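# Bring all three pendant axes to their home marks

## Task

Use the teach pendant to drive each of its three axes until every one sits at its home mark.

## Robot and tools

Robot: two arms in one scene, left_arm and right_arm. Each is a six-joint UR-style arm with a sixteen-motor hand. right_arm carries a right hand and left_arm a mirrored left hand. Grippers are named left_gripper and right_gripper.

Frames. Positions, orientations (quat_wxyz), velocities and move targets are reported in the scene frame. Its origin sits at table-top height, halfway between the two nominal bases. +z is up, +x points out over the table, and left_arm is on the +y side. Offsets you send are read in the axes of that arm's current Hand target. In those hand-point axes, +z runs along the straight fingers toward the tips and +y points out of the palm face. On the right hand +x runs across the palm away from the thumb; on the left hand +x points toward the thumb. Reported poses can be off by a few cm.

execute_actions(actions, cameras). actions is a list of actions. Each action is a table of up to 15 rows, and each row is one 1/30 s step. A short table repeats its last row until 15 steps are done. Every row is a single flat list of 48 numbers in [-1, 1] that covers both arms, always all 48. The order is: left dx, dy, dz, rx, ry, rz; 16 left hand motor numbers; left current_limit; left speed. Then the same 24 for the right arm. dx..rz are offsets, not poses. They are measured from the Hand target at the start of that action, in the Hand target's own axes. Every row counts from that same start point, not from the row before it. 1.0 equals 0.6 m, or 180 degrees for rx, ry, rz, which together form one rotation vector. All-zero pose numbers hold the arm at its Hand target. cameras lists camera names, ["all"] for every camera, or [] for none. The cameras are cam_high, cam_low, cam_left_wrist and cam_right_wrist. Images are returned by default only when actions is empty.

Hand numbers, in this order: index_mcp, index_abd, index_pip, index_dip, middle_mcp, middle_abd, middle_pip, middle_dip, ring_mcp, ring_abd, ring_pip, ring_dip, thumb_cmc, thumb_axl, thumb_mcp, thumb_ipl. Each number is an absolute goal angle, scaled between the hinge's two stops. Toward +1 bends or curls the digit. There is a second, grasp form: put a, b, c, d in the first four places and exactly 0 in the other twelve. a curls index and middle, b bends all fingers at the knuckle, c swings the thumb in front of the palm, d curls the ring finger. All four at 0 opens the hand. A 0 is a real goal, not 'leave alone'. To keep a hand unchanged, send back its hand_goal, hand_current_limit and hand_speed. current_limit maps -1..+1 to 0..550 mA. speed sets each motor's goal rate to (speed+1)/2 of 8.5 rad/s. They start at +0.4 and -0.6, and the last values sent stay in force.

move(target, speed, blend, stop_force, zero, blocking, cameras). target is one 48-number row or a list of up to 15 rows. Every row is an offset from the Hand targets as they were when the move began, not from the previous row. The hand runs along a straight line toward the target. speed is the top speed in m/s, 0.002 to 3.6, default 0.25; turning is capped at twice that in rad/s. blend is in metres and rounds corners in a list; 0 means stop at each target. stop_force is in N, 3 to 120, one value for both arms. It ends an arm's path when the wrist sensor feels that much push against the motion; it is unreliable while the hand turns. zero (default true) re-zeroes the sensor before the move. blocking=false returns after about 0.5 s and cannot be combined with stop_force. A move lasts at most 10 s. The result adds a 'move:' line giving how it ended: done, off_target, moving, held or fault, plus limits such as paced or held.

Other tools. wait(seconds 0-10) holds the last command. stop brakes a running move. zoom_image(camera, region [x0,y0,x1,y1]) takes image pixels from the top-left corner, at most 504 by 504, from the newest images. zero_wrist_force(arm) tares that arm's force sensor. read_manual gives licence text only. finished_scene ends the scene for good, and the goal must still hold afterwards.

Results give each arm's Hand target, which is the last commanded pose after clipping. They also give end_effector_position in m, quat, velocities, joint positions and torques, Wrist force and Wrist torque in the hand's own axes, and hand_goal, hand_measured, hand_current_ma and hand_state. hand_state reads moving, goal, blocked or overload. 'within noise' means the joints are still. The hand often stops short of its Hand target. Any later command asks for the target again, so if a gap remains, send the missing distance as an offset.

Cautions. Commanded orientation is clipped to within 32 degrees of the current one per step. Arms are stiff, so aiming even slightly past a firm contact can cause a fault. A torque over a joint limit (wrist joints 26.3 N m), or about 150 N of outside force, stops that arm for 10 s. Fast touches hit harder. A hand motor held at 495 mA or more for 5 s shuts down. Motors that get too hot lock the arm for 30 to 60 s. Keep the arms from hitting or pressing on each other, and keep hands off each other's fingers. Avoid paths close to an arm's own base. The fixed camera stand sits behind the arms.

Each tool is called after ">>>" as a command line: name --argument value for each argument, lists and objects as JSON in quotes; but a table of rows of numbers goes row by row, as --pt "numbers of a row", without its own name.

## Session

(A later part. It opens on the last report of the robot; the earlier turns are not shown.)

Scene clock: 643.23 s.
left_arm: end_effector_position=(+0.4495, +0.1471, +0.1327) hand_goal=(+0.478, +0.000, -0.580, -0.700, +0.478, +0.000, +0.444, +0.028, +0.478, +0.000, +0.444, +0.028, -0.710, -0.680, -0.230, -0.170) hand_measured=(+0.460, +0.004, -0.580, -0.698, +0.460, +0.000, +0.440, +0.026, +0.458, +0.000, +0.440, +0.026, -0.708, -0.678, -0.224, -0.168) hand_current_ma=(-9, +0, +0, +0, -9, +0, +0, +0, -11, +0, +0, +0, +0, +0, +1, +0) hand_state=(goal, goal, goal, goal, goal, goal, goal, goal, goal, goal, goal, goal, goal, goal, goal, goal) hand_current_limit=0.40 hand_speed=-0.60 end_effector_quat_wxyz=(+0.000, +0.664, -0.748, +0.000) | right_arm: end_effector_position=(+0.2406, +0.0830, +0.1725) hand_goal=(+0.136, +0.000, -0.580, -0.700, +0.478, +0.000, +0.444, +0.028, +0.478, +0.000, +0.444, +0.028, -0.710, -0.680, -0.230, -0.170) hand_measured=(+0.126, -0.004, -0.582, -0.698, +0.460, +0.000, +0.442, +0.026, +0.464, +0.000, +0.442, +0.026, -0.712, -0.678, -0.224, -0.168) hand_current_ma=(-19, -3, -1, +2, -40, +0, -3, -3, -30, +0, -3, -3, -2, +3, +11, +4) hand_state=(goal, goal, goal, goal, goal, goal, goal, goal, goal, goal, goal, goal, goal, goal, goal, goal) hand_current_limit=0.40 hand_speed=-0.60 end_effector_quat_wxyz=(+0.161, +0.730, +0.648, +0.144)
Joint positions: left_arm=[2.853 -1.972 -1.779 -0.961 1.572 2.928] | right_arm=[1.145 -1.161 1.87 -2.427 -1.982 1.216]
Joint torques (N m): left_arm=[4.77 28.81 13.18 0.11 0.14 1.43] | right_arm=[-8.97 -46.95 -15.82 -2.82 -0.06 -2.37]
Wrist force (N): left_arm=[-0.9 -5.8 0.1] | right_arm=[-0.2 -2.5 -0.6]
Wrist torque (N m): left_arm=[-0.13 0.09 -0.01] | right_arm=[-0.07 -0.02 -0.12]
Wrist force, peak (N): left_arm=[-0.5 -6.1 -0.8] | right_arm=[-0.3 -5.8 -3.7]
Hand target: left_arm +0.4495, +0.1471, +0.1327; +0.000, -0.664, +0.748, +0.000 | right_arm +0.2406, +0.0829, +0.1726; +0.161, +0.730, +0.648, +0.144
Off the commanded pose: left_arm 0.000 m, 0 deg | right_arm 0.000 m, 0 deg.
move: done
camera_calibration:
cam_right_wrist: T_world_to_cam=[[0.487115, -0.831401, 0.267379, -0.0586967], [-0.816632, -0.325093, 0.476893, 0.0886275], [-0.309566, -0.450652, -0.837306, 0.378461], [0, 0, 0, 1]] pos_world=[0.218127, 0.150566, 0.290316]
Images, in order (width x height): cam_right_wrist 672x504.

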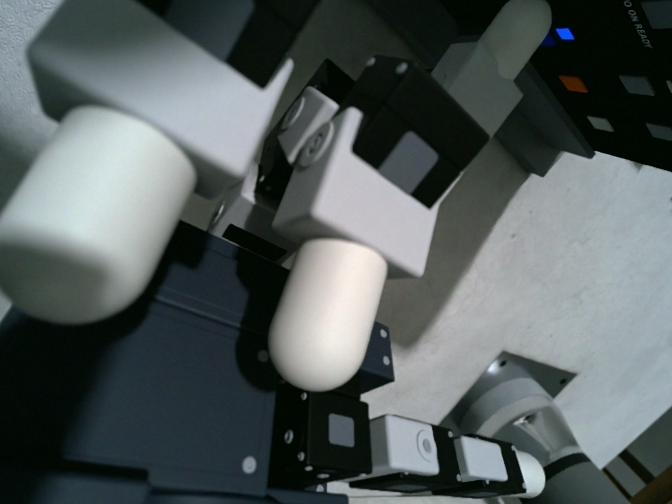

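>>> move --pt "0 0 0 0 0 0 0.479 0.001 -0.58 -0.70 0.479 0 0.445 0.029 0.479 0 0.445 0.029 -0.71 -0.68 -0.23 -0.17 0.4 -0.6 -0.1657 0.011 0.0328 0 0 0 0.137 0.001 -0.58 -0.70 0.479 0 0.445 0.029 0.479 0 0.445 0.029 -0.71 -0.68 -0.23 -0.17 0.4 -0.6" --pt "0 0 0 0 0 0 0.479 0.001 -0.58 -0.70 0.479 0 0.445 0.029 0.479 0 0.445 0.029 -0.71 -0.68 -0.23 -0.17 0.4 -0.6 -0.1657 0.0337 0.0435 0 0 0 0.137 0.001 -0.58 -0.70 0.479 0 0.445 0.029 0.479 0 0.445 0.029 -0.71 -0.68 -0.23 -0.17 0.4 -0.6" --speed '[0.1, 0.03]' --cameras '["cam_low", "cam_left_wrist"]'

>>> zoom_image --camera "cam_low" --region '[210, 270, 310, 330]'

>>> zoom_image --camera "cam_left_wrist" --region '[0, 260, 180, 410]'

>>> execute_actions --actions '[[[0,0,0,0,0,0, 0.479,0.001,-0.58,-0.70,0.479,0,0.445,0.029,0.479,0,0.445,0.029,-0.71,-0.68,-0.23,-0.17, 0.4,-0.6, 0,0.00113,0.00053,0,0,0, 0.137,0.001,-0.58,-0.70,0.479,0,0.445,0.029,0.479,0,0.445,0.029,-0.71,-0.68,-0.23,-0.17, 0.4,-0.6], [0,0,0,0,0,0, 0.479,0.001,-0.58,-0.70,0.479,0,0.445,0.029,0.479,0,0.445,0.029,-0.71,-0.68,-0.23,-0.17, 0.4,-0.6, 0,0.00226,0.00105,0,0,0, 0.137,0.001,-0.58,-0.70,0.479,0,0.445,0.029,0.479,0,0.445,0.029,-0.71,-0.68,-0.23,-0.17, 0.4,-0.6]], [[0,0,0,0,0,0, 0.479,0.001,-0.58,-0.70,0.479,0,0.445,0.029,0.479,0,0.445,0.029,-0.71,-0.68,-0.23,-0.17, 0.4,-0.6, 0,0,0,0,0,0, 0.137,0.001,-0.58,-0.70,0.479,0,0.445,0.029,0.479,0,0.445,0.029,-0.71,-0.68,-0.23,-0.17, 0.4,-0.6]], [[0,0,0,0,0,0, 0.479,0.001,-0.58,-0.70,0.479,0,0.445,0.029,0.479,0,0.445,0.029,-0.71,-0.68,-0.23,-0.17, 0.4,-0.6, 0,0,0,0,0,0, 0.137,0.001,-0.58,-0.70,0.479,0,0.445,0.029,0.479,0,0.445,0.029,-0.71,-0.68,-0.23,-0.17, 0.4,-0.6]], [[0,0,0,0,0,0, 0.479,0.001,-0.58,-0.70,0.479,0,0.445,0.029,0.479,0,0.445,0.029,-0.71,-0.68,-0.23,-0.17, 0.4,-0.6, 0,0,0,0,0,0, 0.137,0.001,-0.58,-0.70,0.479,0,0.445,0.029,0.479,0,0.445,0.029,-0.71,-0.68,-0.23,-0.17, 0.4,-0.6]], [[0,0,0,0,0,0, 0.479,0.001,-0.58,-0.70,0.479,0,0.445,0.029,0.479,0,0.445,0.029,-0.71,-0.68,-0.23,-0.17, 0.4,-0.6, 0,-0.00226,-0.00105,0,0,0, 0.137,0.001,-0.58,-0.70,0.479,0,0.445,0.029,0.479,0,0.445,0.029,-0.71,-0.68,-0.23,-0.17, 0.4,-0.6]]]' --cameras '["cam_low", "cam_left_wrist"]'

>>> zoom_image --camera "cam_low" --region '[210, 270, 310, 330]'

>>> zoom_image --camera "cam_left_wrist" --region '[0, 260, 180, 410]'

Scene clock: 656.17 s.
left_arm: end_effector_position=(+0.4495, +0.1471, +0.1327) hand_goal=(+0.478, +0.000, -0.580, -0.700, +0.478, +0.000, +0.444, +0.028, +0.478, +0.000, +0.444, +0.028, -0.710, -0.680, -0.230, -0.170) hand_measured=(+0.460, +0.004, -0.580, -0.698, +0.460, +0.000, +0.440, +0.026, +0.458, +0.000, +0.440, +0.026, -0.708, -0.678, -0.224, -0.168) hand_current_ma=(-9, +0, +0, +0, -9, +0, +0, +0, -11, +0, +0, +0, +0, +0, +1, +0) hand_state=(goal, goal, goal, goal, goal, goal, goal, goal, goal, goal, goal, goal, goal, goal, goal, goal) hand_current_limit=0.40 hand_speed=-0.60 end_effector_quat_wxyz=(+0.000, +0.664, -0.748, +0.000) | right_arm: end_effector_position=(+0.2581, -0.0192, +0.1574) hand_goal=(+0.136, +0.000, -0.580, -0.700, +0.478, +0.000, +0.444, +0.028, +0.478, +0.000, +0.444, +0.028, -0.710, -0.680, -0.230, -0.170) hand_measured=(+0.126, -0.004, -0.582, -0.698, +0.460, +0.000, +0.442, +0.026, +0.464, +0.000, +0.442, +0.026, -0.712, -0.678, -0.224, -0.168) hand_current_ma=(-19, -3, -1, +2, -40, +0, -3, -3, -30, +0, -3, -3, -2, +3, +11, +4) hand_state=(goal, goal, goal, goal, goal, goal, goal, goal, goal, goal, goal, goal, goal, goal, goal, goal) hand_current_limit=0.40 hand_speed=-0.60 end_effector_quat_wxyz=(+0.161, +0.730, +0.648, +0.144) end_effector_velocity=(-0.001, +0.001, +0.001) end_effector_angular_velocity=(+0.002, -0.003, -0.003)
Joint positions: left_arm=[2.853 -1.972 -1.779 -0.961 1.572 2.928] | right_arm=[1.02 -1.303 2.157 -2.625 -1.96 1.081]
Joint velocities: left_arm=[within noise] | right_arm=[0.003 0 -0.001 0 -0.002 0.006]
Joint torques (N m): left_arm=[4.07 28.77 13.46 0.23 0.42 1.46] | right_arm=[7.39 -35.1 -17.99 -1.96 -0.8 2.18]
Wrist force (N): left_arm=[-0.7 -5.5 -0.5] | right_arm=[-0.4 -2.5 -1.1]
Wrist torque (N m): left_arm=[-0.09 0.10 -0.03] | right_arm=[-0.02 -0.02 -0.15]
Wrist force, peak (N): left_arm=[-0.3 -6.0 -1.0] | right_arm=[-0.3 -3.1 -0.8]
Hand target: left_arm +0.4495, +0.1471, +0.1327; +0.000, -0.664, +0.748, +0.000 | right_arm +0.2580, -0.0192, +0.1574; +0.161, +0.730, +0.648, +0.144
Off the commanded pose: left_arm 0.000 m, 0 deg | right_arm 0.000 m, 0 deg.
move: done
camera_calibration:
cam_left_wrist: T_world_to_cam=[[0.746971, 0.664789, 0.009506, -0.464669], [0.449772, -0.515799, 0.729148, -0.271343], [0.489633, -0.540377, -0.68429, 0.069473], [0, 0, 0, 1]] pos_world=[0.43512, 0.20649, 0.249806]
Images, in order (width x height): cam_low 672x504, cam_left_wrist 672x504.

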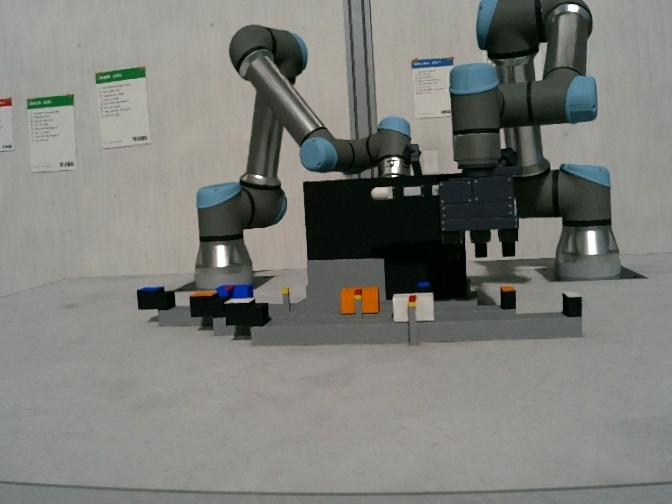

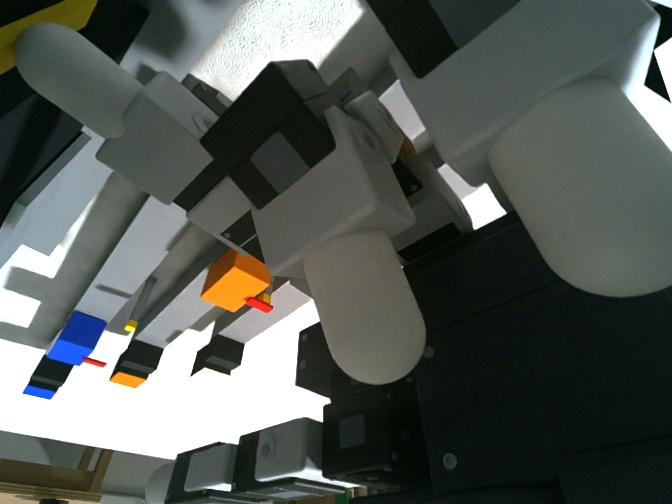

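Scaled by 5.040 from the camera's 672x504 image, which has a finer 960x720 frame.

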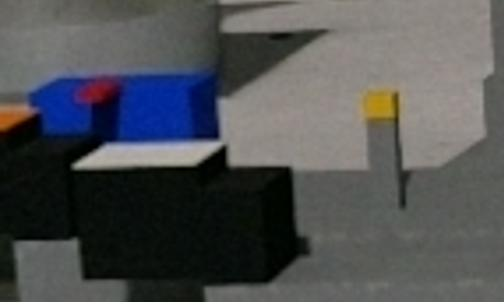

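Scaled by 2.800 from the camera's 672x504 image, which has a finer 960x720 frame.

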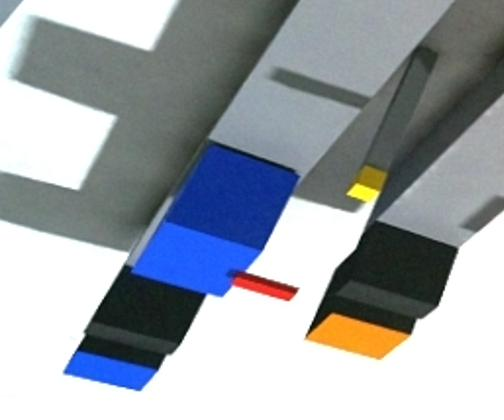

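Scene clock: 658.87 s.
left_arm: end_effector_position=(+0.4495, +0.1471, +0.1327) hand_goal=(+0.478, +0.000, -0.580, -0.700, +0.478, +0.000, +0.444, +0.028, +0.478, +0.000, +0.444, +0.028, -0.710, -0.680, -0.230, -0.170) hand_measured=(+0.460, +0.004, -0.580, -0.698, +0.460, +0.000, +0.440, +0.026, +0.458, +0.000, +0.440, +0.026, -0.708, -0.678, -0.224, -0.168) hand_current_ma=(-9, +0, +0, +0, -9, +0, +0, +0, -11, +0, +0, +0, +0, +0, +1, +0) hand_state=(goal, goal, goal, goal, goal, goal, goal, goal, goal, goal, goal, goal, goal, goal, goal, goal) hand_current_limit=0.40 hand_speed=-0.60 end_effector_quat_wxyz=(+0.000, +0.664, -0.748, +0.000) | right_arm: end_effector_position=(+0.2580, -0.0192, +0.1575) hand_goal=(+0.136, +0.000, -0.580, -0.700, +0.478, +0.000, +0.444, +0.028, +0.478, +0.000, +0.444, +0.028, -0.710, -0.680, -0.230, -0.170) hand_measured=(+0.126, -0.004, -0.582, -0.698, +0.460, +0.000, +0.442, +0.026, +0.464, +0.000, +0.442, +0.026, -0.712, -0.678, -0.224, -0.168) hand_current_ma=(-19, -4, -1, +2, -40, +0, -3, -3, -30, +0, -3, -3, -2, +3, +11, +4) hand_state=(goal, goal, goal, goal, goal, goal, goal, goal, goal, goal, goal, goal, goal, goal, goal, goal) hand_current_limit=0.40 hand_speed=-0.60 end_effector_quat_wxyz=(+0.161, +0.730, +0.648, +0.144)
Joint positions: left_arm=[2.853 -1.972 -1.779 -0.961 1.572 2.928] | right_arm=[1.02 -1.303 2.157 -2.625 -1.96 1.082]
Joint torques (N m): left_arm=[3.51 29.23 13.33 0.1 0.37 1.46] | right_arm=[-8.97 -25.26 -4.81 -4.68 0.39 -2.44]
Wrist force (N): left_arm=[-0.9 -5.6 0.1] | right_arm=[-0.4 -2.6 -1.1]
Wrist torque (N m): left_arm=[-0.10 0.10 -0.03] | right_arm=[-0.02 -0.01 -0.18]
Wrist force, peak (N): left_arm=[-0.4 -5.9 -1.2] | right_arm=[-0.5 -8.4 -2.9]
Hand target: left_arm +0.4495, +0.1471, +0.1327; +0.000, -0.664, +0.748, +0.000 | right_arm +0.2580, -0.0192, +0.1574; +0.161, +0.730, +0.648, +0.144
Off the commanded pose: left_arm 0.000 m, 0 deg | right_arm 0.000 m, 0 deg.
camera_calibration:
cam_left_wrist: T_world_to_cam=[[0.746971, 0.664789, 0.009506, -0.464669], [0.449772, -0.515799, 0.729148, -0.271343], [0.489633, -0.540377, -0.68429, 0.069473], [0, 0, 0, 1]] pos_world=[0.43512, 0.20649, 0.249806]
Images, in order (width x height): cam_low 672x504, cam_left_wrist 672x504.

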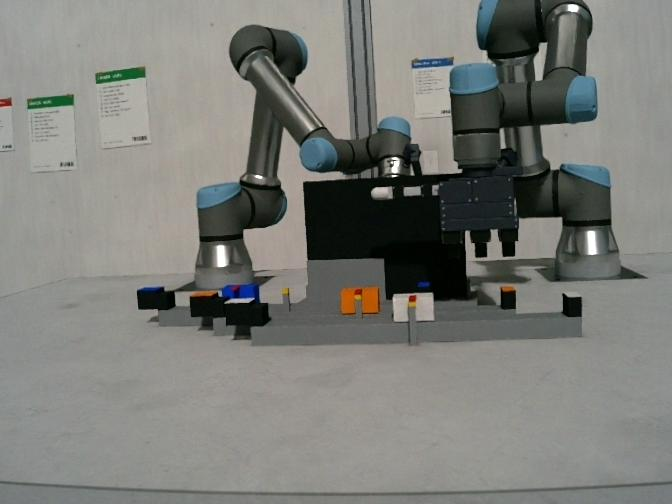

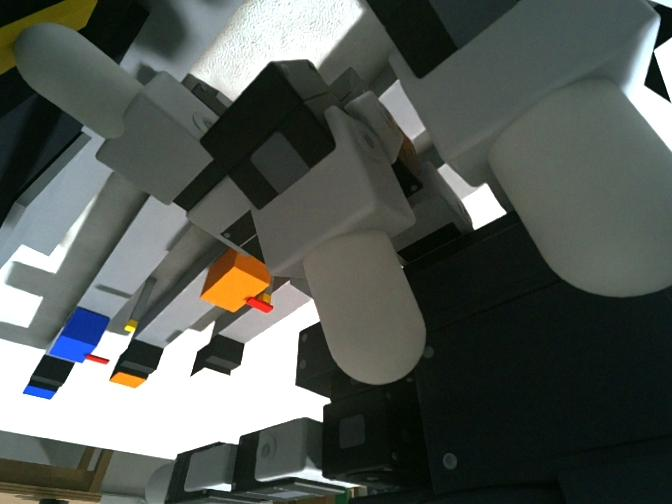

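Scaled by 5.040 from the camera's 672x504 image, which has a finer 960x720 frame.

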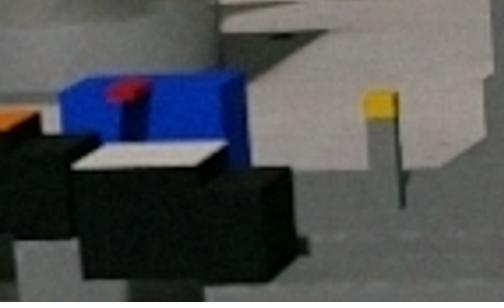

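Scaled by 2.800 from the camera's 672x504 image, which has a finer 960x720 frame.

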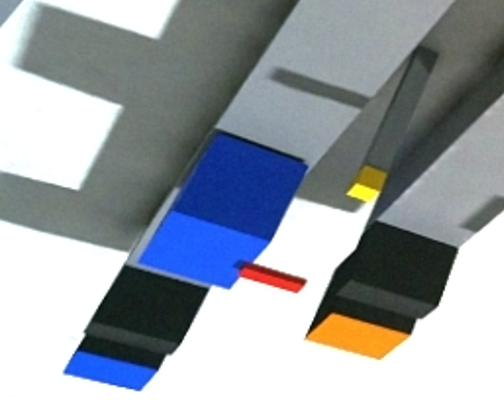

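>>> move --target '[0,0,0,0,0,0, 0.479,0.001,-0.58,-0.70,0.479,0,0.445,0.029,0.479,0,0.445,0.029,-0.71,-0.68,-0.23,-0.17, 0.4,-0.6, 0,0.00226,0.00105,0,0,0, 0.137,0.001,-0.58,-0.70,0.479,0,0.445,0.029,0.479,0,0.445,0.029,-0.71,-0.68,-0.23,-0.17, 0.4,-0.6]' --speed 0.02

>>> wait --seconds 9

>>> wait --seconds 5.7

>>> move --target '[0,0,0,0,0,0, 0.479,0.001,-0.58,-0.70,0.479,0,0.445,0.029,0.479,0,0.445,0.029,-0.71,-0.68,-0.23,-0.17, 0.4,-0.6, 0,-0.00226,-0.00105,0,0,0, 0.137,0.001,-0.58,-0.70,0.479,0,0.445,0.029,0.479,0,0.445,0.029,-0.71,-0.68,-0.23,-0.17, 0.4,-0.6]' --speed 0.02 --cameras '["cam_low", "cam_left_wrist", "cam_high"]'

>>> zoom_image --camera "cam_low" --region '[260, 275, 310, 325]'

>>> zoom_image --camera "cam_left_wrist" --region '[50, 240, 170, 360]'

>>> zoom_image --camera "cam_high" --region '[275, 180, 325, 230]'

Scene clock: 666.70 s.
left_arm: end_effector_position=(+0.4495, +0.1471, +0.1327) hand_goal=(+0.478, +0.000, -0.580, -0.700, +0.478, +0.000, +0.444, +0.028, +0.478, +0.000, +0.444, +0.028, -0.710, -0.680, -0.230, -0.170) hand_measured=(+0.460, +0.004, -0.580, -0.698, +0.460, +0.000, +0.440, +0.026, +0.458, +0.000, +0.440, +0.026, -0.708, -0.678, -0.224, -0.168) hand_current_ma=(-9, +0, +0, +0, -9, +0, +0, +0, -11, +0, +0, +0, +0, +0, +1, +0) hand_state=(goal, goal, goal, goal, goal, goal, goal, goal, goal, goal, goal, goal, goal, goal, goal, goal) hand_current_limit=0.40 hand_speed=-0.60 end_effector_quat_wxyz=(+0.000, +0.664, -0.748, +0.000) | right_arm: end_effector_position=(+0.2595, -0.0194, +0.1574) hand_goal=(+0.136, +0.000, -0.580, -0.700, +0.478, +0.000, +0.444, +0.028, +0.478, +0.000, +0.444, +0.028, -0.710, -0.680, -0.230, -0.170) hand_measured=(+0.126, -0.002, -0.582, -0.698, +0.460, +0.000, +0.442, +0.026, +0.464, +0.000, +0.442, +0.026, -0.712, -0.678, -0.224, -0.168) hand_current_ma=(-19, -3, -1, +2, -40, +0, -3, -3, -30, +0, -3, -3, -2, +3, +11, +4) hand_state=(goal, goal, goal, goal, goal, goal, goal, goal, goal, goal, goal, goal, goal, goal, goal, goal) hand_current_limit=0.40 hand_speed=-0.60 end_effector_quat_wxyz=(+0.161, +0.730, +0.648, +0.144)
Joint positions: left_arm=[2.853 -1.972 -1.779 -0.961 1.572 2.928] | right_arm=[1.017 -1.302 2.156 -2.626 -1.959 1.079]
Joint torques (N m): left_arm=[4.15 29.85 13.77 0.22 0.2 1.3] | right_arm=[-6.96 -25.5 -28.03 -4.95 -0.65 -1.93]
Wrist force (N): left_arm=[-0.9 -5.7 -0.3] | right_arm=[-0.9 -7.4 -3.1]
Wrist torque (N m): left_arm=[-0.09 0.11 -0.03] | right_arm=[0.00 -0.04 -0.07]
Wrist force, peak (N): left_arm=[-0.4 -6.0 -0.9] | right_arm=[-0.7 -8.0 -2.5]
Hand target: left_arm +0.4495, +0.1471, +0.1327; +0.000, -0.664, +0.748, +0.000 | right_arm +0.2594, -0.0194, +0.1574; +0.161, +0.730, +0.648, +0.144
Off the commanded pose: left_arm 0.000 m, 0 deg | right_arm 0.000 m, 0 deg.
move: done

Scene clock: 675.70 s.
left_arm: end_effector_position=(+0.4495, +0.1471, +0.1327) hand_goal=(+0.478, +0.000, -0.580, -0.700, +0.478, +0.000, +0.444, +0.028, +0.478, +0.000, +0.444, +0.028, -0.710, -0.680, -0.230, -0.170) hand_measured=(+0.460, +0.004, -0.580, -0.698, +0.460, +0.000, +0.440, +0.026, +0.458, +0.000, +0.440, +0.026, -0.708, -0.678, -0.224, -0.168) hand_current_ma=(-9, +0, +0, +0, -9, +0, +0, +0, -11, +0, +0, +0, +0, +0, +1, +0) hand_state=(goal, goal, goal, goal, goal, goal, goal, goal, goal, goal, goal, goal, goal, goal, goal, goal) hand_current_limit=0.40 hand_speed=-0.60 end_effector_quat_wxyz=(+0.000, +0.664, -0.748, +0.000) | right_arm: end_effector_position=(+0.2594, -0.0194, +0.1574) hand_goal=(+0.136, +0.000, -0.580, -0.700, +0.478, +0.000, +0.444, +0.028, +0.478, +0.000, +0.444, +0.028, -0.710, -0.680, -0.230, -0.170) hand_measured=(+0.126, -0.004, -0.582, -0.698, +0.460, +0.000, +0.442, +0.026, +0.464, +0.000, +0.442, +0.026, -0.712, -0.678, -0.224, -0.168) hand_current_ma=(-19, -3, -1, +2, -40, +0, -3, -3, -30, +0, -3, -3, -2, +3, +11, +4) hand_state=(goal, goal, goal, goal, goal, goal, goal, goal, goal, goal, goal, goal, goal, goal, goal, goal) hand_current_limit=0.40 hand_speed=-0.60 end_effector_quat_wxyz=(+0.161, +0.730, +0.648, +0.144)
Joint positions: left_arm=[2.853 -1.972 -1.779 -0.961 1.572 2.928] | right_arm=[1.017 -1.302 2.156 -2.626 -1.959 1.079]
Joint torques (N m): left_arm=[4.1 29.98 12.85 0.36 0.29 1.33] | right_arm=[1.86 -39.7 -27.55 -1.56 -2.63 2.12]
Wrist force (N): left_arm=[-0.9 -5.7 -0.1] | right_arm=[-1.0 -7.6 -3.0]
Wrist torque (N m): left_arm=[-0.11 0.10 -0.03] | right_arm=[-0.04 -0.02 -0.07]
Wrist force, peak (N): left_arm=[-0.5 -6.1 -1.1] | right_arm=[-0.5 -8.4 -2.7]
Hand target: left_arm +0.4495, +0.1471, +0.1327; +0.000, -0.664, +0.748, +0.000 | right_arm +0.2594, -0.0194, +0.1574; +0.161, +0.730, +0.648, +0.144
Off the commanded pose: left_arm 0.000 m, 0 deg | right_arm 0.000 m, 0 deg.
wait: 9.00 s; at rest by 0.17 s

Scene clock: 681.40 s.
left_arm: end_effector_position=(+0.4495, +0.1471, +0.1327) hand_goal=(+0.478, +0.000, -0.580, -0.700, +0.478, +0.000, +0.444, +0.028, +0.478, +0.000, +0.444, +0.028, -0.710, -0.680, -0.230, -0.170) hand_measured=(+0.460, +0.004, -0.580, -0.698, +0.460, +0.000, +0.440, +0.026, +0.458, +0.000, +0.440, +0.026, -0.708, -0.678, -0.224, -0.168) hand_current_ma=(-9, +0, +0, +0, -9, +0, +0, +0, -11, +0, +0, +0, +0, +0, +1, +0) hand_state=(goal, goal, goal, goal, goal, goal, goal, goal, goal, goal, goal, goal, goal, goal, goal, goal) hand_current_limit=0.40 hand_speed=-0.60 end_effector_quat_wxyz=(+0.000, +0.664, -0.748, +0.000) | right_arm: end_effector_position=(+0.2594, -0.0194, +0.1574) hand_goal=(+0.136, +0.000, -0.580, -0.700, +0.478, +0.000, +0.444, +0.028, +0.478, +0.000, +0.444, +0.028, -0.710, -0.680, -0.230, -0.170) hand_measured=(+0.126, -0.004, -0.582, -0.698, +0.460, +0.000, +0.442, +0.026, +0.464, +0.000, +0.442, +0.026, -0.712, -0.678, -0.224, -0.168) hand_current_ma=(-19, -3, -1, +2, -40, +0, -3, -3, -30, +0, -3, -3, -2, +3, +11, +4) hand_state=(goal, goal, goal, goal, goal, goal, goal, goal, goal, goal, goal, goal, goal, goal, goal, goal) hand_current_limit=0.40 hand_speed=-0.60 end_effector_quat_wxyz=(+0.161, +0.730, +0.648, +0.144)
Joint positions: left_arm=[2.853 -1.972 -1.779 -0.961 1.572 2.928] | right_arm=[1.017 -1.302 2.156 -2.626 -1.959 1.079]
Joint torques (N m): left_arm=[3.97 30.27 12.92 0.33 0.46 1.52] | right_arm=[0.58 -39.5 -29.01 -1.55 -2.66 1.89]
Wrist force (N): left_arm=[-1.0 -5.7 0.5] | right_arm=[-0.6 -7.9 -2.7]
Wrist torque (N m): left_arm=[-0.12 0.09 -0.02] | right_arm=[-0.03 -0.05 -0.06]
Wrist force, peak (N): left_arm=[-0.7 -6.1 -1.0] | right_arm=[-0.6 -8.4 -2.5]
Hand target: left_arm +0.4495, +0.1471, +0.1327; +0.000, -0.664, +0.748, +0.000 | right_arm +0.2594, -0.0194, +0.1574; +0.161, +0.730, +0.648, +0.144
Off the commanded pose: left_arm 0.000 m, 0 deg | right_arm 0.000 m, 0 deg.
wait: 5.70 s; at rest by 0.17 s

Scene clock: 682.10 s.
left_arm: end_effector_position=(+0.4495, +0.1471, +0.1327) hand_goal=(+0.478, +0.000, -0.580, -0.700, +0.478, +0.000, +0.444, +0.028, +0.478, +0.000, +0.444, +0.028, -0.710, -0.680, -0.230, -0.170) hand_measured=(+0.460, +0.004, -0.580, -0.698, +0.460, +0.000, +0.440, +0.026, +0.458, +0.000, +0.440, +0.026, -0.708, -0.678, -0.224, -0.168) hand_current_ma=(-9, +0, +0, +0, -9, +0, +0, +0, -11, +0, +0, +0, +0, +0, +1, +0) hand_state=(goal, goal, goal, goal, goal, goal, goal, goal, goal, goal, goal, goal, goal, goal, goal, goal) hand_current_limit=0.40 hand_speed=-0.60 end_effector_quat_wxyz=(+0.000, +0.664, -0.748, +0.000) | right_arm: end_effector_position=(+0.2579, -0.0192, +0.1574) hand_goal=(+0.136, +0.000, -0.580, -0.700, +0.478, +0.000, +0.444, +0.028, +0.478, +0.000, +0.444, +0.028, -0.710, -0.680, -0.230, -0.170) hand_measured=(+0.126, -0.004, -0.582, -0.698, +0.460, +0.000, +0.442, +0.026, +0.464, +0.000, +0.442, +0.026, -0.712, -0.678, -0.224, -0.168) hand_current_ma=(-20, -4, -1, +2, -40, +0, -3, -3, -30, +0, -3, -3, -2, +3, +11, +4) hand_state=(goal, goal, goal, goal, goal, goal, goal, goal, goal, goal, goal, goal, goal, goal, goal, goal) hand_current_limit=0.40 hand_speed=-0.60 end_effector_quat_wxyz=(+0.161, +0.730, +0.648, +0.144)
Joint positions: left_arm=[2.853 -1.972 -1.779 -0.961 1.572 2.928] | right_arm=[1.02 -1.303 2.157 -2.625 -1.96 1.082]
Joint torques (N m): left_arm=[4.64 29.9 11.92 0.37 0.44 1.4] | right_arm=[2.62 -38.55 -5.6 -0.97 -2.15 1.69]
Wrist force (N): left_arm=[-0.4 -5.6 -0.6] | right_arm=[-0.7 -2.7 -1.3]
Wrist torque (N m): left_arm=[-0.10 0.06 0.00] | right_arm=[-0.03 0.02 -0.24]
Wrist force, peak (N): left_arm=[-0.2 -6.0 -0.9] | right_arm=[-0.8 -7.6 -3.5]
Hand target: left_arm +0.4495, +0.1471, +0.1327; +0.000, -0.664, +0.748, +0.000 | right_arm +0.2580, -0.0192, +0.1574; +0.161, +0.730, +0.648, +0.144
Off the commanded pose: left_arm 0.000 m, 0 deg | right_arm 0.000 m, 0 deg.
move: done
camera_calibration:
cam_left_wrist: T_world_to_cam=[[0.746971, 0.664789, 0.009506, -0.464669], [0.449772, -0.515799, 0.729148, -0.271343], [0.489633, -0.540377, -0.68429, 0.069473], [0, 0, 0, 1]] pos_world=[0.43512, 0.20649, 0.249806]
Images, in order (width x height): cam_high 672x504, cam_low 672x504, cam_left_wrist 672x504.

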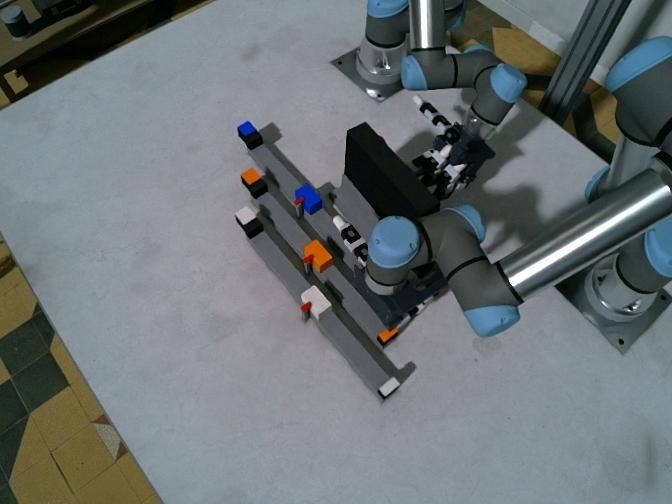

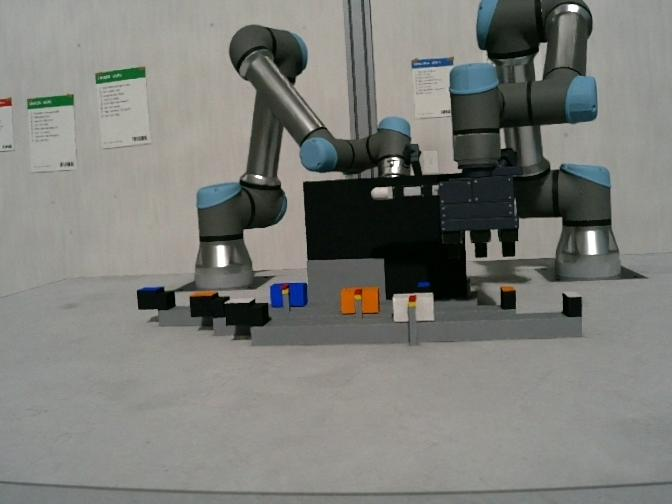

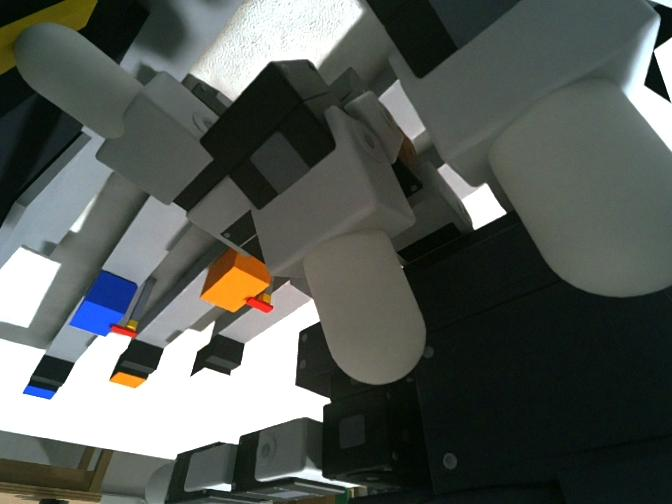

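Scaled by 10.080 from the camera's 672x504 image, which has a finer 960x720 frame.

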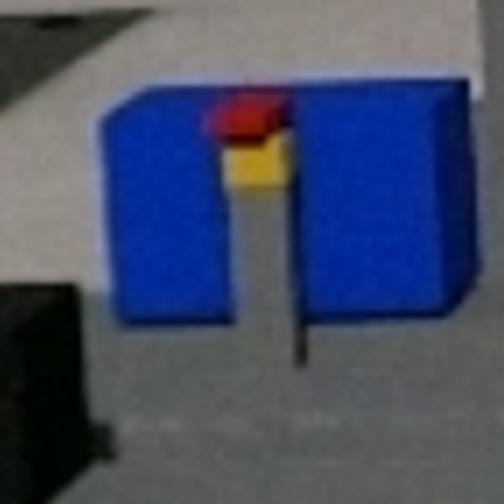

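Scaled by 4.200 from the camera's 672x504 image, which has a finer 960x720 frame.

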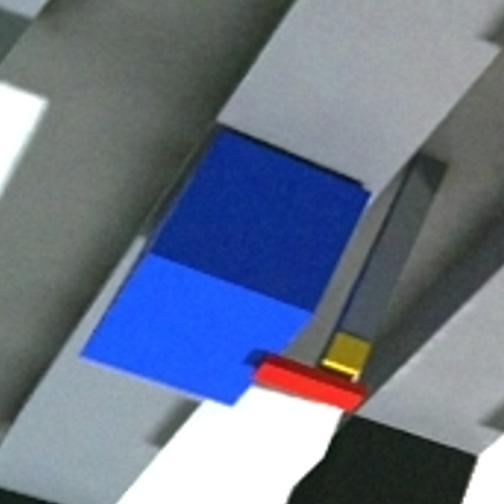

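Scaled by 10.080 from the camera's 672x504 image, which has a finer 960x720 frame.

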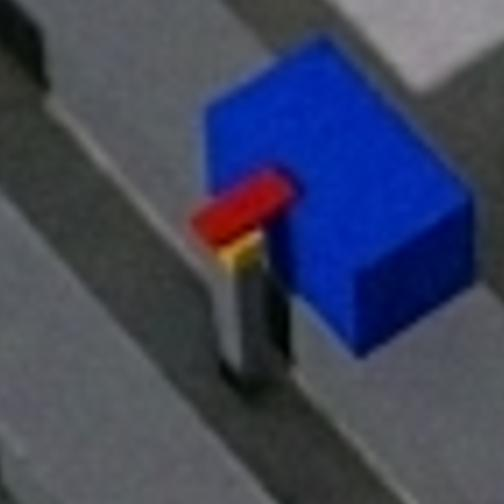

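>>> execute_actions --actions '[[[0,0,0,0,0,0, 0.479,0.001,-0.58,-0.70,0.479,0,0.445,0.029,0.479,0,0.445,0.029,-0.71,-0.68,-0.23,-0.17, 0.4,-0.6, 0,0.00113,0.00053,0,0,0, 0.137,0.001,-0.58,-0.70,0.479,0,0.445,0.029,0.479,0,0.445,0.029,-0.71,-0.68,-0.23,-0.17, 0.4,-0.6], [0,0,0,0,0,0, 0.479,0.001,-0.58,-0.70,0.479,0,0.445,0.029,0.479,0,0.445,0.029,-0.71,-0.68,-0.23,-0.17, 0.4,-0.6, 0,0.00226,0.00105,0,0,0, 0.137,0.001,-0.58,-0.70,0.479,0,0.445,0.029,0.479,0,0.445,0.029,-0.71,-0.68,-0.23,-0.17, 0.4,-0.6]], [[0,0,0,0,0,0, 0.479,0.001,-0.58,-0.70,0.479,0,0.445,0.029,0.479,0,0.445,0.029,-0.71,-0.68,-0.23,-0.17, 0.4,-0.6, 0,-0.00226,-0.00105,0,0,0, 0.137,0.001,-0.58,-0.70,0.479,0,0.445,0.029,0.479,0,0.445,0.029,-0.71,-0.68,-0.23,-0.17, 0.4,-0.6]]]' --cameras '["cam_low", "cam_left_wrist", "cam_high"]'

>>> zoom_image --camera "cam_low" --region '[260, 275, 310, 325]'

>>> zoom_image --camera "cam_left_wrist" --region '[50, 240, 170, 360]'

>>> zoom_image --camera "cam_high" --region '[275, 180, 325, 230]'

Scene clock: 689.17 s.
left_arm: end_effector_position=(+0.4495, +0.1471, +0.1327) hand_goal=(+0.478, +0.000, -0.580, -0.700, +0.478, +0.000, +0.444, +0.028, +0.478, +0.000, +0.444, +0.028, -0.710, -0.680, -0.230, -0.170) hand_measured=(+0.460, +0.004, -0.580, -0.698, +0.460, +0.000, +0.440, +0.026, +0.458, +0.000, +0.440, +0.026, -0.708, -0.678, -0.224, -0.168) hand_current_ma=(-9, +0, +0, +0, -9, +0, +0, +0, -11, +0, +0, +0, +0, +0, +1, +0) hand_state=(goal, goal, goal, goal, goal, goal, goal, goal, goal, goal, goal, goal, goal, goal, goal, goal) hand_current_limit=0.40 hand_speed=-0.60 end_effector_quat_wxyz=(+0.000, +0.664, -0.748, +0.000) | right_arm: end_effector_position=(+0.2579, -0.0192, +0.1574) hand_goal=(+0.136, +0.000, -0.580, -0.700, +0.478, +0.000, +0.444, +0.028, +0.478, +0.000, +0.444, +0.028, -0.710, -0.680, -0.230, -0.170) hand_measured=(+0.126, -0.004, -0.582, -0.698, +0.460, +0.000, +0.442, +0.026, +0.464, +0.000, +0.442, +0.026, -0.712, -0.678, -0.224, -0.168) hand_current_ma=(-20, -4, -1, +2, -40, +0, -3, -3, -30, +0, -3, -3, -2, +3, +11, +4) hand_state=(goal, goal, goal, goal, goal, goal, goal, goal, goal, goal, goal, goal, goal, goal, goal, goal) hand_current_limit=0.40 hand_speed=-0.60 end_effector_quat_wxyz=(+0.161, +0.730, +0.648, +0.144)
Joint positions: left_arm=[2.853 -1.972 -1.779 -0.961 1.572 2.928] | right_arm=[1.02 -1.303 2.157 -2.625 -1.96 1.082]
Joint torques (N m): left_arm=[4.65 30.62 13.07 0.54 0.52 1.4] | right_arm=[-8.88 -38.03 -5.81 -3.85 0.14 -2.56]
Wrist force (N): left_arm=[-1.0 -5.4 0.7] | right_arm=[-0.2 -2.8 -0.9]
Wrist torque (N m): left_arm=[-0.09 0.09 -0.03] | right_arm=[-0.07 -0.04 -0.18]
Wrist force, peak (N): left_arm=[-0.6 -6.3 -0.6] | right_arm=[-0.5 -8.2 -3.0]
Hand target: left_arm +0.4495, +0.1471, +0.1327; +0.000, -0.664, +0.748, +0.000 | right_arm +0.2580, -0.0192, +0.1574; +0.161, +0.730, +0.648, +0.144
Off the commanded pose: left_arm 0.000 m, 0 deg | right_arm 0.000 m, 0 deg.
camera_calibration:
cam_left_wrist: T_world_to_cam=[[0.746971, 0.664789, 0.009506, -0.464669], [0.449772, -0.515799, 0.729148, -0.271343], [0.489633, -0.540377, -0.68429, 0.069473], [0, 0, 0, 1]] pos_world=[0.43512, 0.20649, 0.249806]
Images, in order (width x height): cam_high 672x504, cam_low 672x504, cam_left_wrist 672x504.

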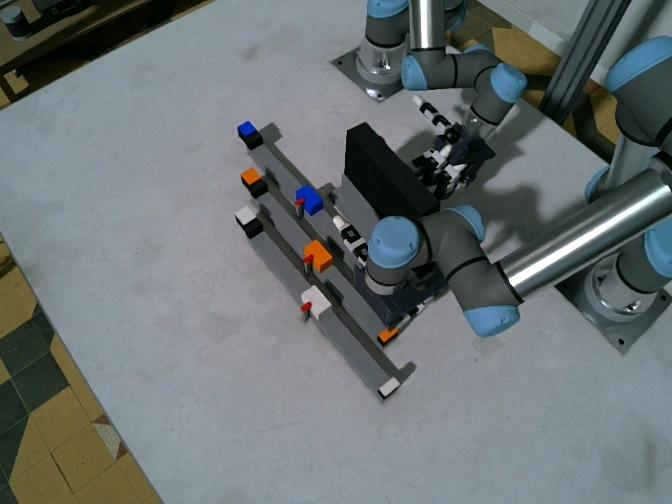

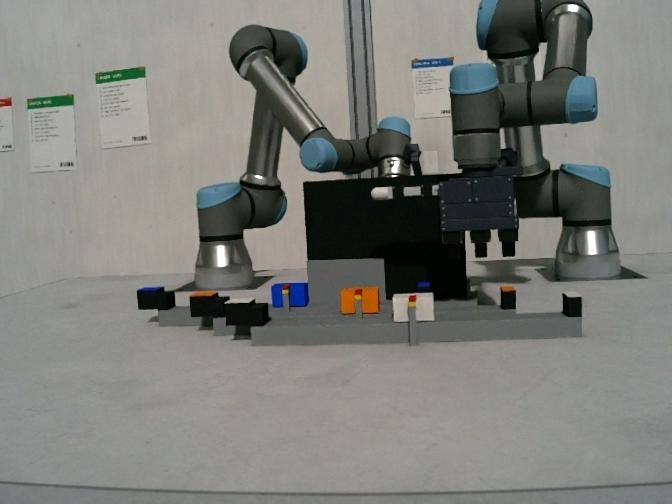

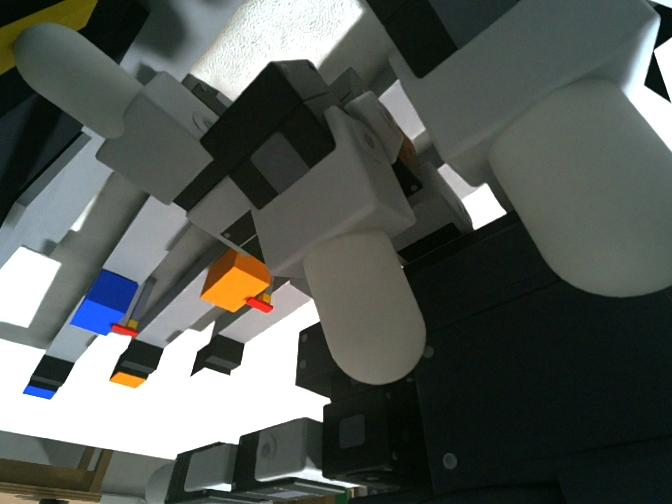

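Scaled by 10.080 from the camera's 672x504 image, which has a finer 960x720 frame.

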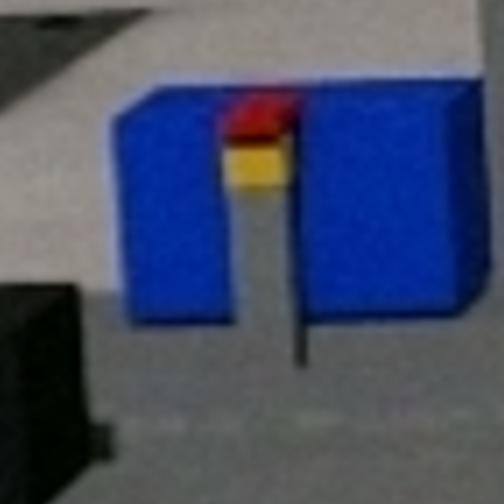

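Scaled by 4.200 from the camera's 672x504 image, which has a finer 960x720 frame.

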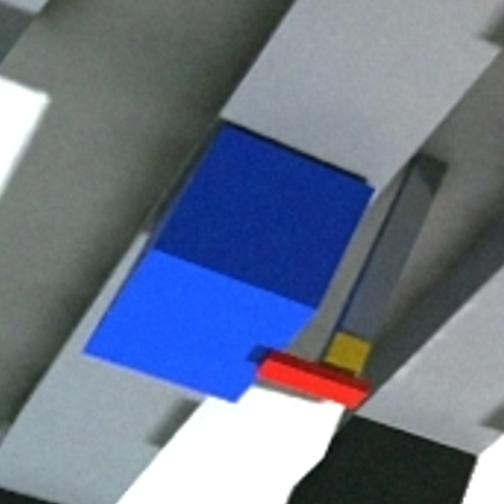

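Scaled by 10.080 from the camera's 672x504 image, which has a finer 960x720 frame.

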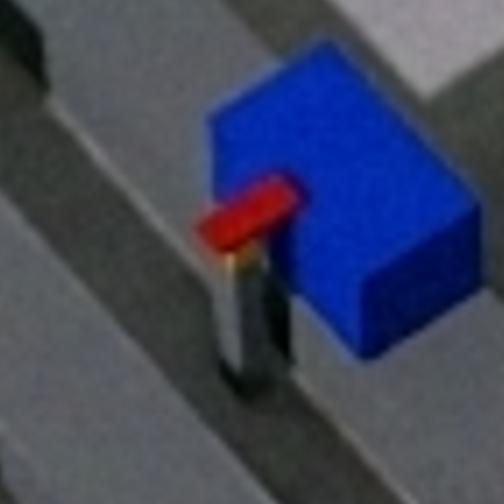

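>>> move --pt "0 0 0 0 0 0 0.479 0.001 -0.58 -0.70 0.479 0 0.445 0.029 0.479 0 0.445 0.029 -0.71 -0.68 -0.23 -0.17 0.4 -0.6 0 -0.0604 -0.0282 0 0 0 0.137 0.001 -0.58 -0.70 0.479 0 0.445 0.029 0.479 0 0.445 0.029 -0.71 -0.68 -0.23 -0.17 0.4 -0.6" --pt "0 -0.0833 0 0 0 0 0.479 0.001 -0.58 -0.70 0.479 0 0.445 0.029 0.479 0 0.445 0.029 -0.71 -0.68 -0.23 -0.17 0.4 -0.6 0 -0.0604 -0.0282 0 0 0 0.137 0.001 -0.58 -0.70 0.479 0 0.445 0.029 0.479 0 0.445 0.029 -0.71 -0.68 -0.23 -0.17 0.4 -0.6" --speed '[0.05, 0.03]' --cameras '["all"]'

>>> zoom_image --camera "cam_low" --region '[260, 270, 440, 330]'

>>> zoom_image --camera "cam_high" --region '[270, 180, 350, 330]'

Scene clock: 707.13 s.
left_arm: end_effector_position=(+0.4991, +0.1412, +0.1326) hand_goal=(+0.478, +0.000, -0.580, -0.700, +0.478, +0.000, +0.444, +0.028, +0.478, +0.000, +0.444, +0.028, -0.710, -0.680, -0.230, -0.170) hand_measured=(+0.460, +0.002, -0.580, -0.698, +0.460, +0.000, +0.440, +0.026, +0.458, +0.000, +0.440, +0.026, -0.708, -0.678, -0.224, -0.168) hand_current_ma=(-9, +0, +0, +0, -9, +0, +0, +0, -11, +0, +0, +0, +0, +0, +1, +0) hand_state=(goal, goal, goal, goal, goal, goal, goal, goal, goal, goal, goal, goal, goal, goal, goal, goal) hand_current_limit=0.40 hand_speed=-0.60 end_effector_quat_wxyz=(+0.000, +0.664, -0.748, +0.000) | right_arm: end_effector_position=(+0.2182, -0.0145, +0.1575) hand_goal=(+0.136, +0.000, -0.580, -0.700, +0.478, +0.000, +0.444, +0.028, +0.478, +0.000, +0.444, +0.028, -0.710, -0.680, -0.230, -0.170) hand_measured=(+0.126, -0.004, -0.582, -0.698, +0.460, +0.000, +0.442, +0.026, +0.464, +0.000, +0.442, +0.026, -0.712, -0.678, -0.224, -0.168) hand_current_ma=(-20, -4, -1, +2, -40, +0, -3, -3, -30, +0, -3, -3, -2, +3, +11, +4) hand_state=(goal, goal, goal, goal, goal, goal, goal, goal, goal, goal, goal, goal, goal, goal, goal, goal) hand_current_limit=0.40 hand_speed=-0.60 end_effector_quat_wxyz=(+0.161, +0.730, +0.648, +0.144)
Joint positions: left_arm=[2.869 -2.065 -1.635 -1.013 1.572 2.945] | right_arm=[1.099 -1.321 2.17 -2.587 -1.974 1.166]
Joint torques (N m): left_arm=[-0.02 53.85 14.54 4.29 -0.57 0.08] | right_arm=[-9.23 -22.24 -27.16 -4.78 0.34 -2.42]
Wrist force (N): left_arm=[-0.8 0.0 -0.2] | right_arm=[-0.4 -2.4 -1.0]
Wrist torque (N m): left_arm=[0.17 0.14 -0.10] | right_arm=[-0.03 0.01 -0.13]
Wrist force, peak (N): left_arm=[-0.3 -6.2 -0.8] | right_arm=[-0.1 -3.3 -0.7]
Hand target: left_arm +0.4991, +0.1411, +0.1327; +0.000, -0.664, +0.748, +0.000 | right_arm +0.2182, -0.0145, +0.1575; +0.161, +0.730, +0.648, +0.144
Off the commanded pose: left_arm 0.000 m, 0 deg | right_arm 0.000 m, 0 deg.
move: done
camera_calibration:
cam_left_wrist: T_world_to_cam=[[0.74698, 0.664782, 0.00928292, -0.497808], [0.450086, -0.515916, 0.728871, -0.296628], [0.48933, -0.540274, -0.684588, 0.0421857], [0, 0, 0, 1]] pos_world=[0.484718, 0.20069, 0.249705]
cam_right_wrist: T_world_to_cam=[[0.487074, -0.83146, 0.267269, -0.124816], [-0.816617, -0.32507, 0.476934, 0.0459056], [-0.30967, -0.450559, -0.837318, 0.314995], [0, 0, 0, 1]] pos_world=[0.195827, 0.0530662, 0.275216]

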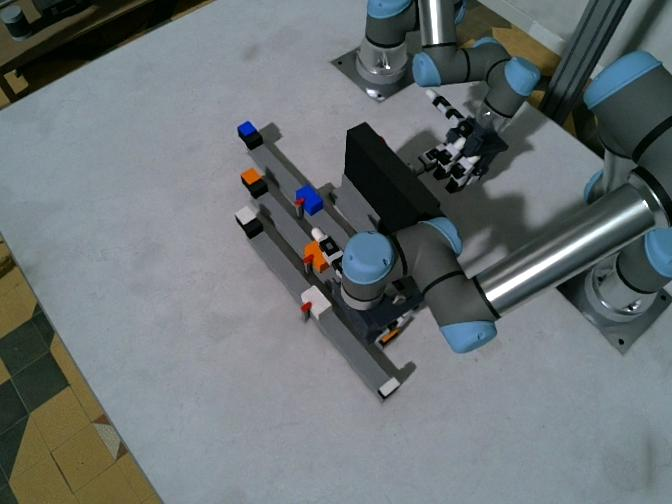

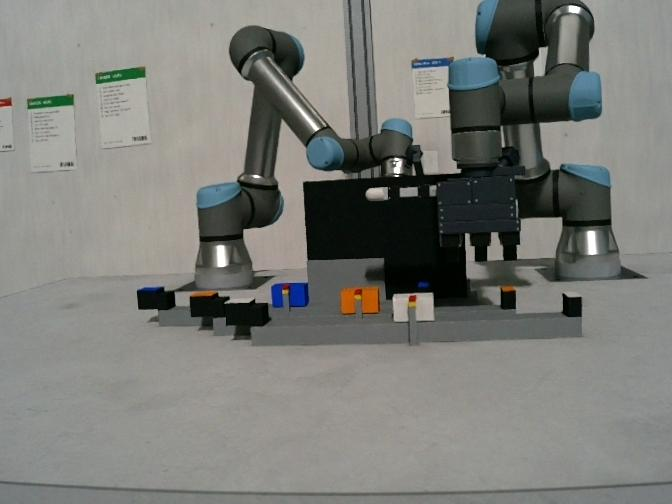

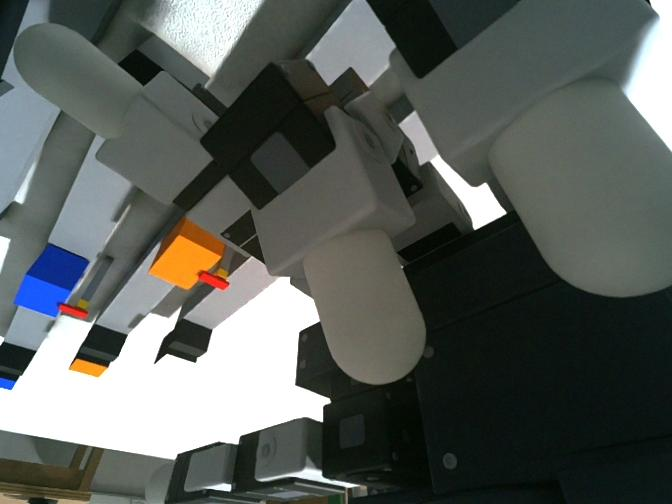

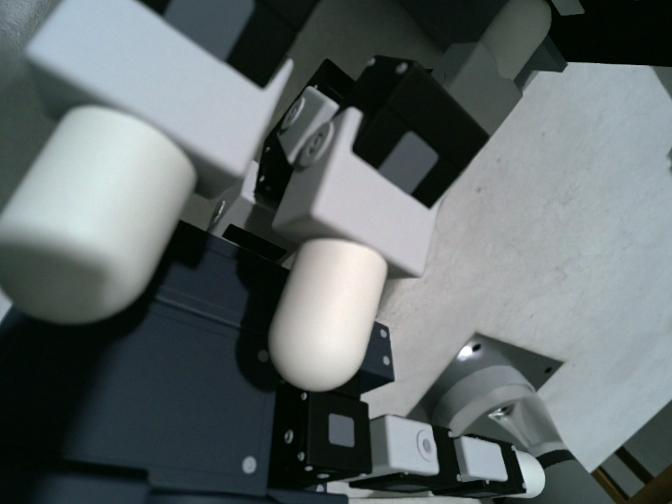

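Scaled by 2.800 from the camera's 672x504 image, which has a finer 960x720 frame.

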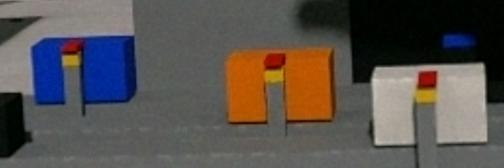

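Scaled by 3.360 from the camera's 672x504 image, which has a finer 960x720 frame.

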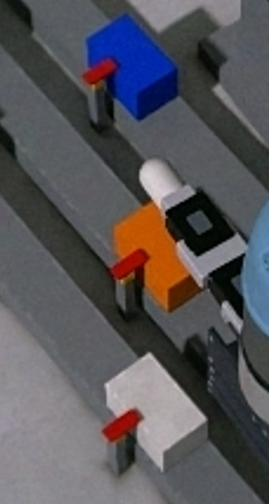

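>>> finished_scene

The scene is finished: the task was done.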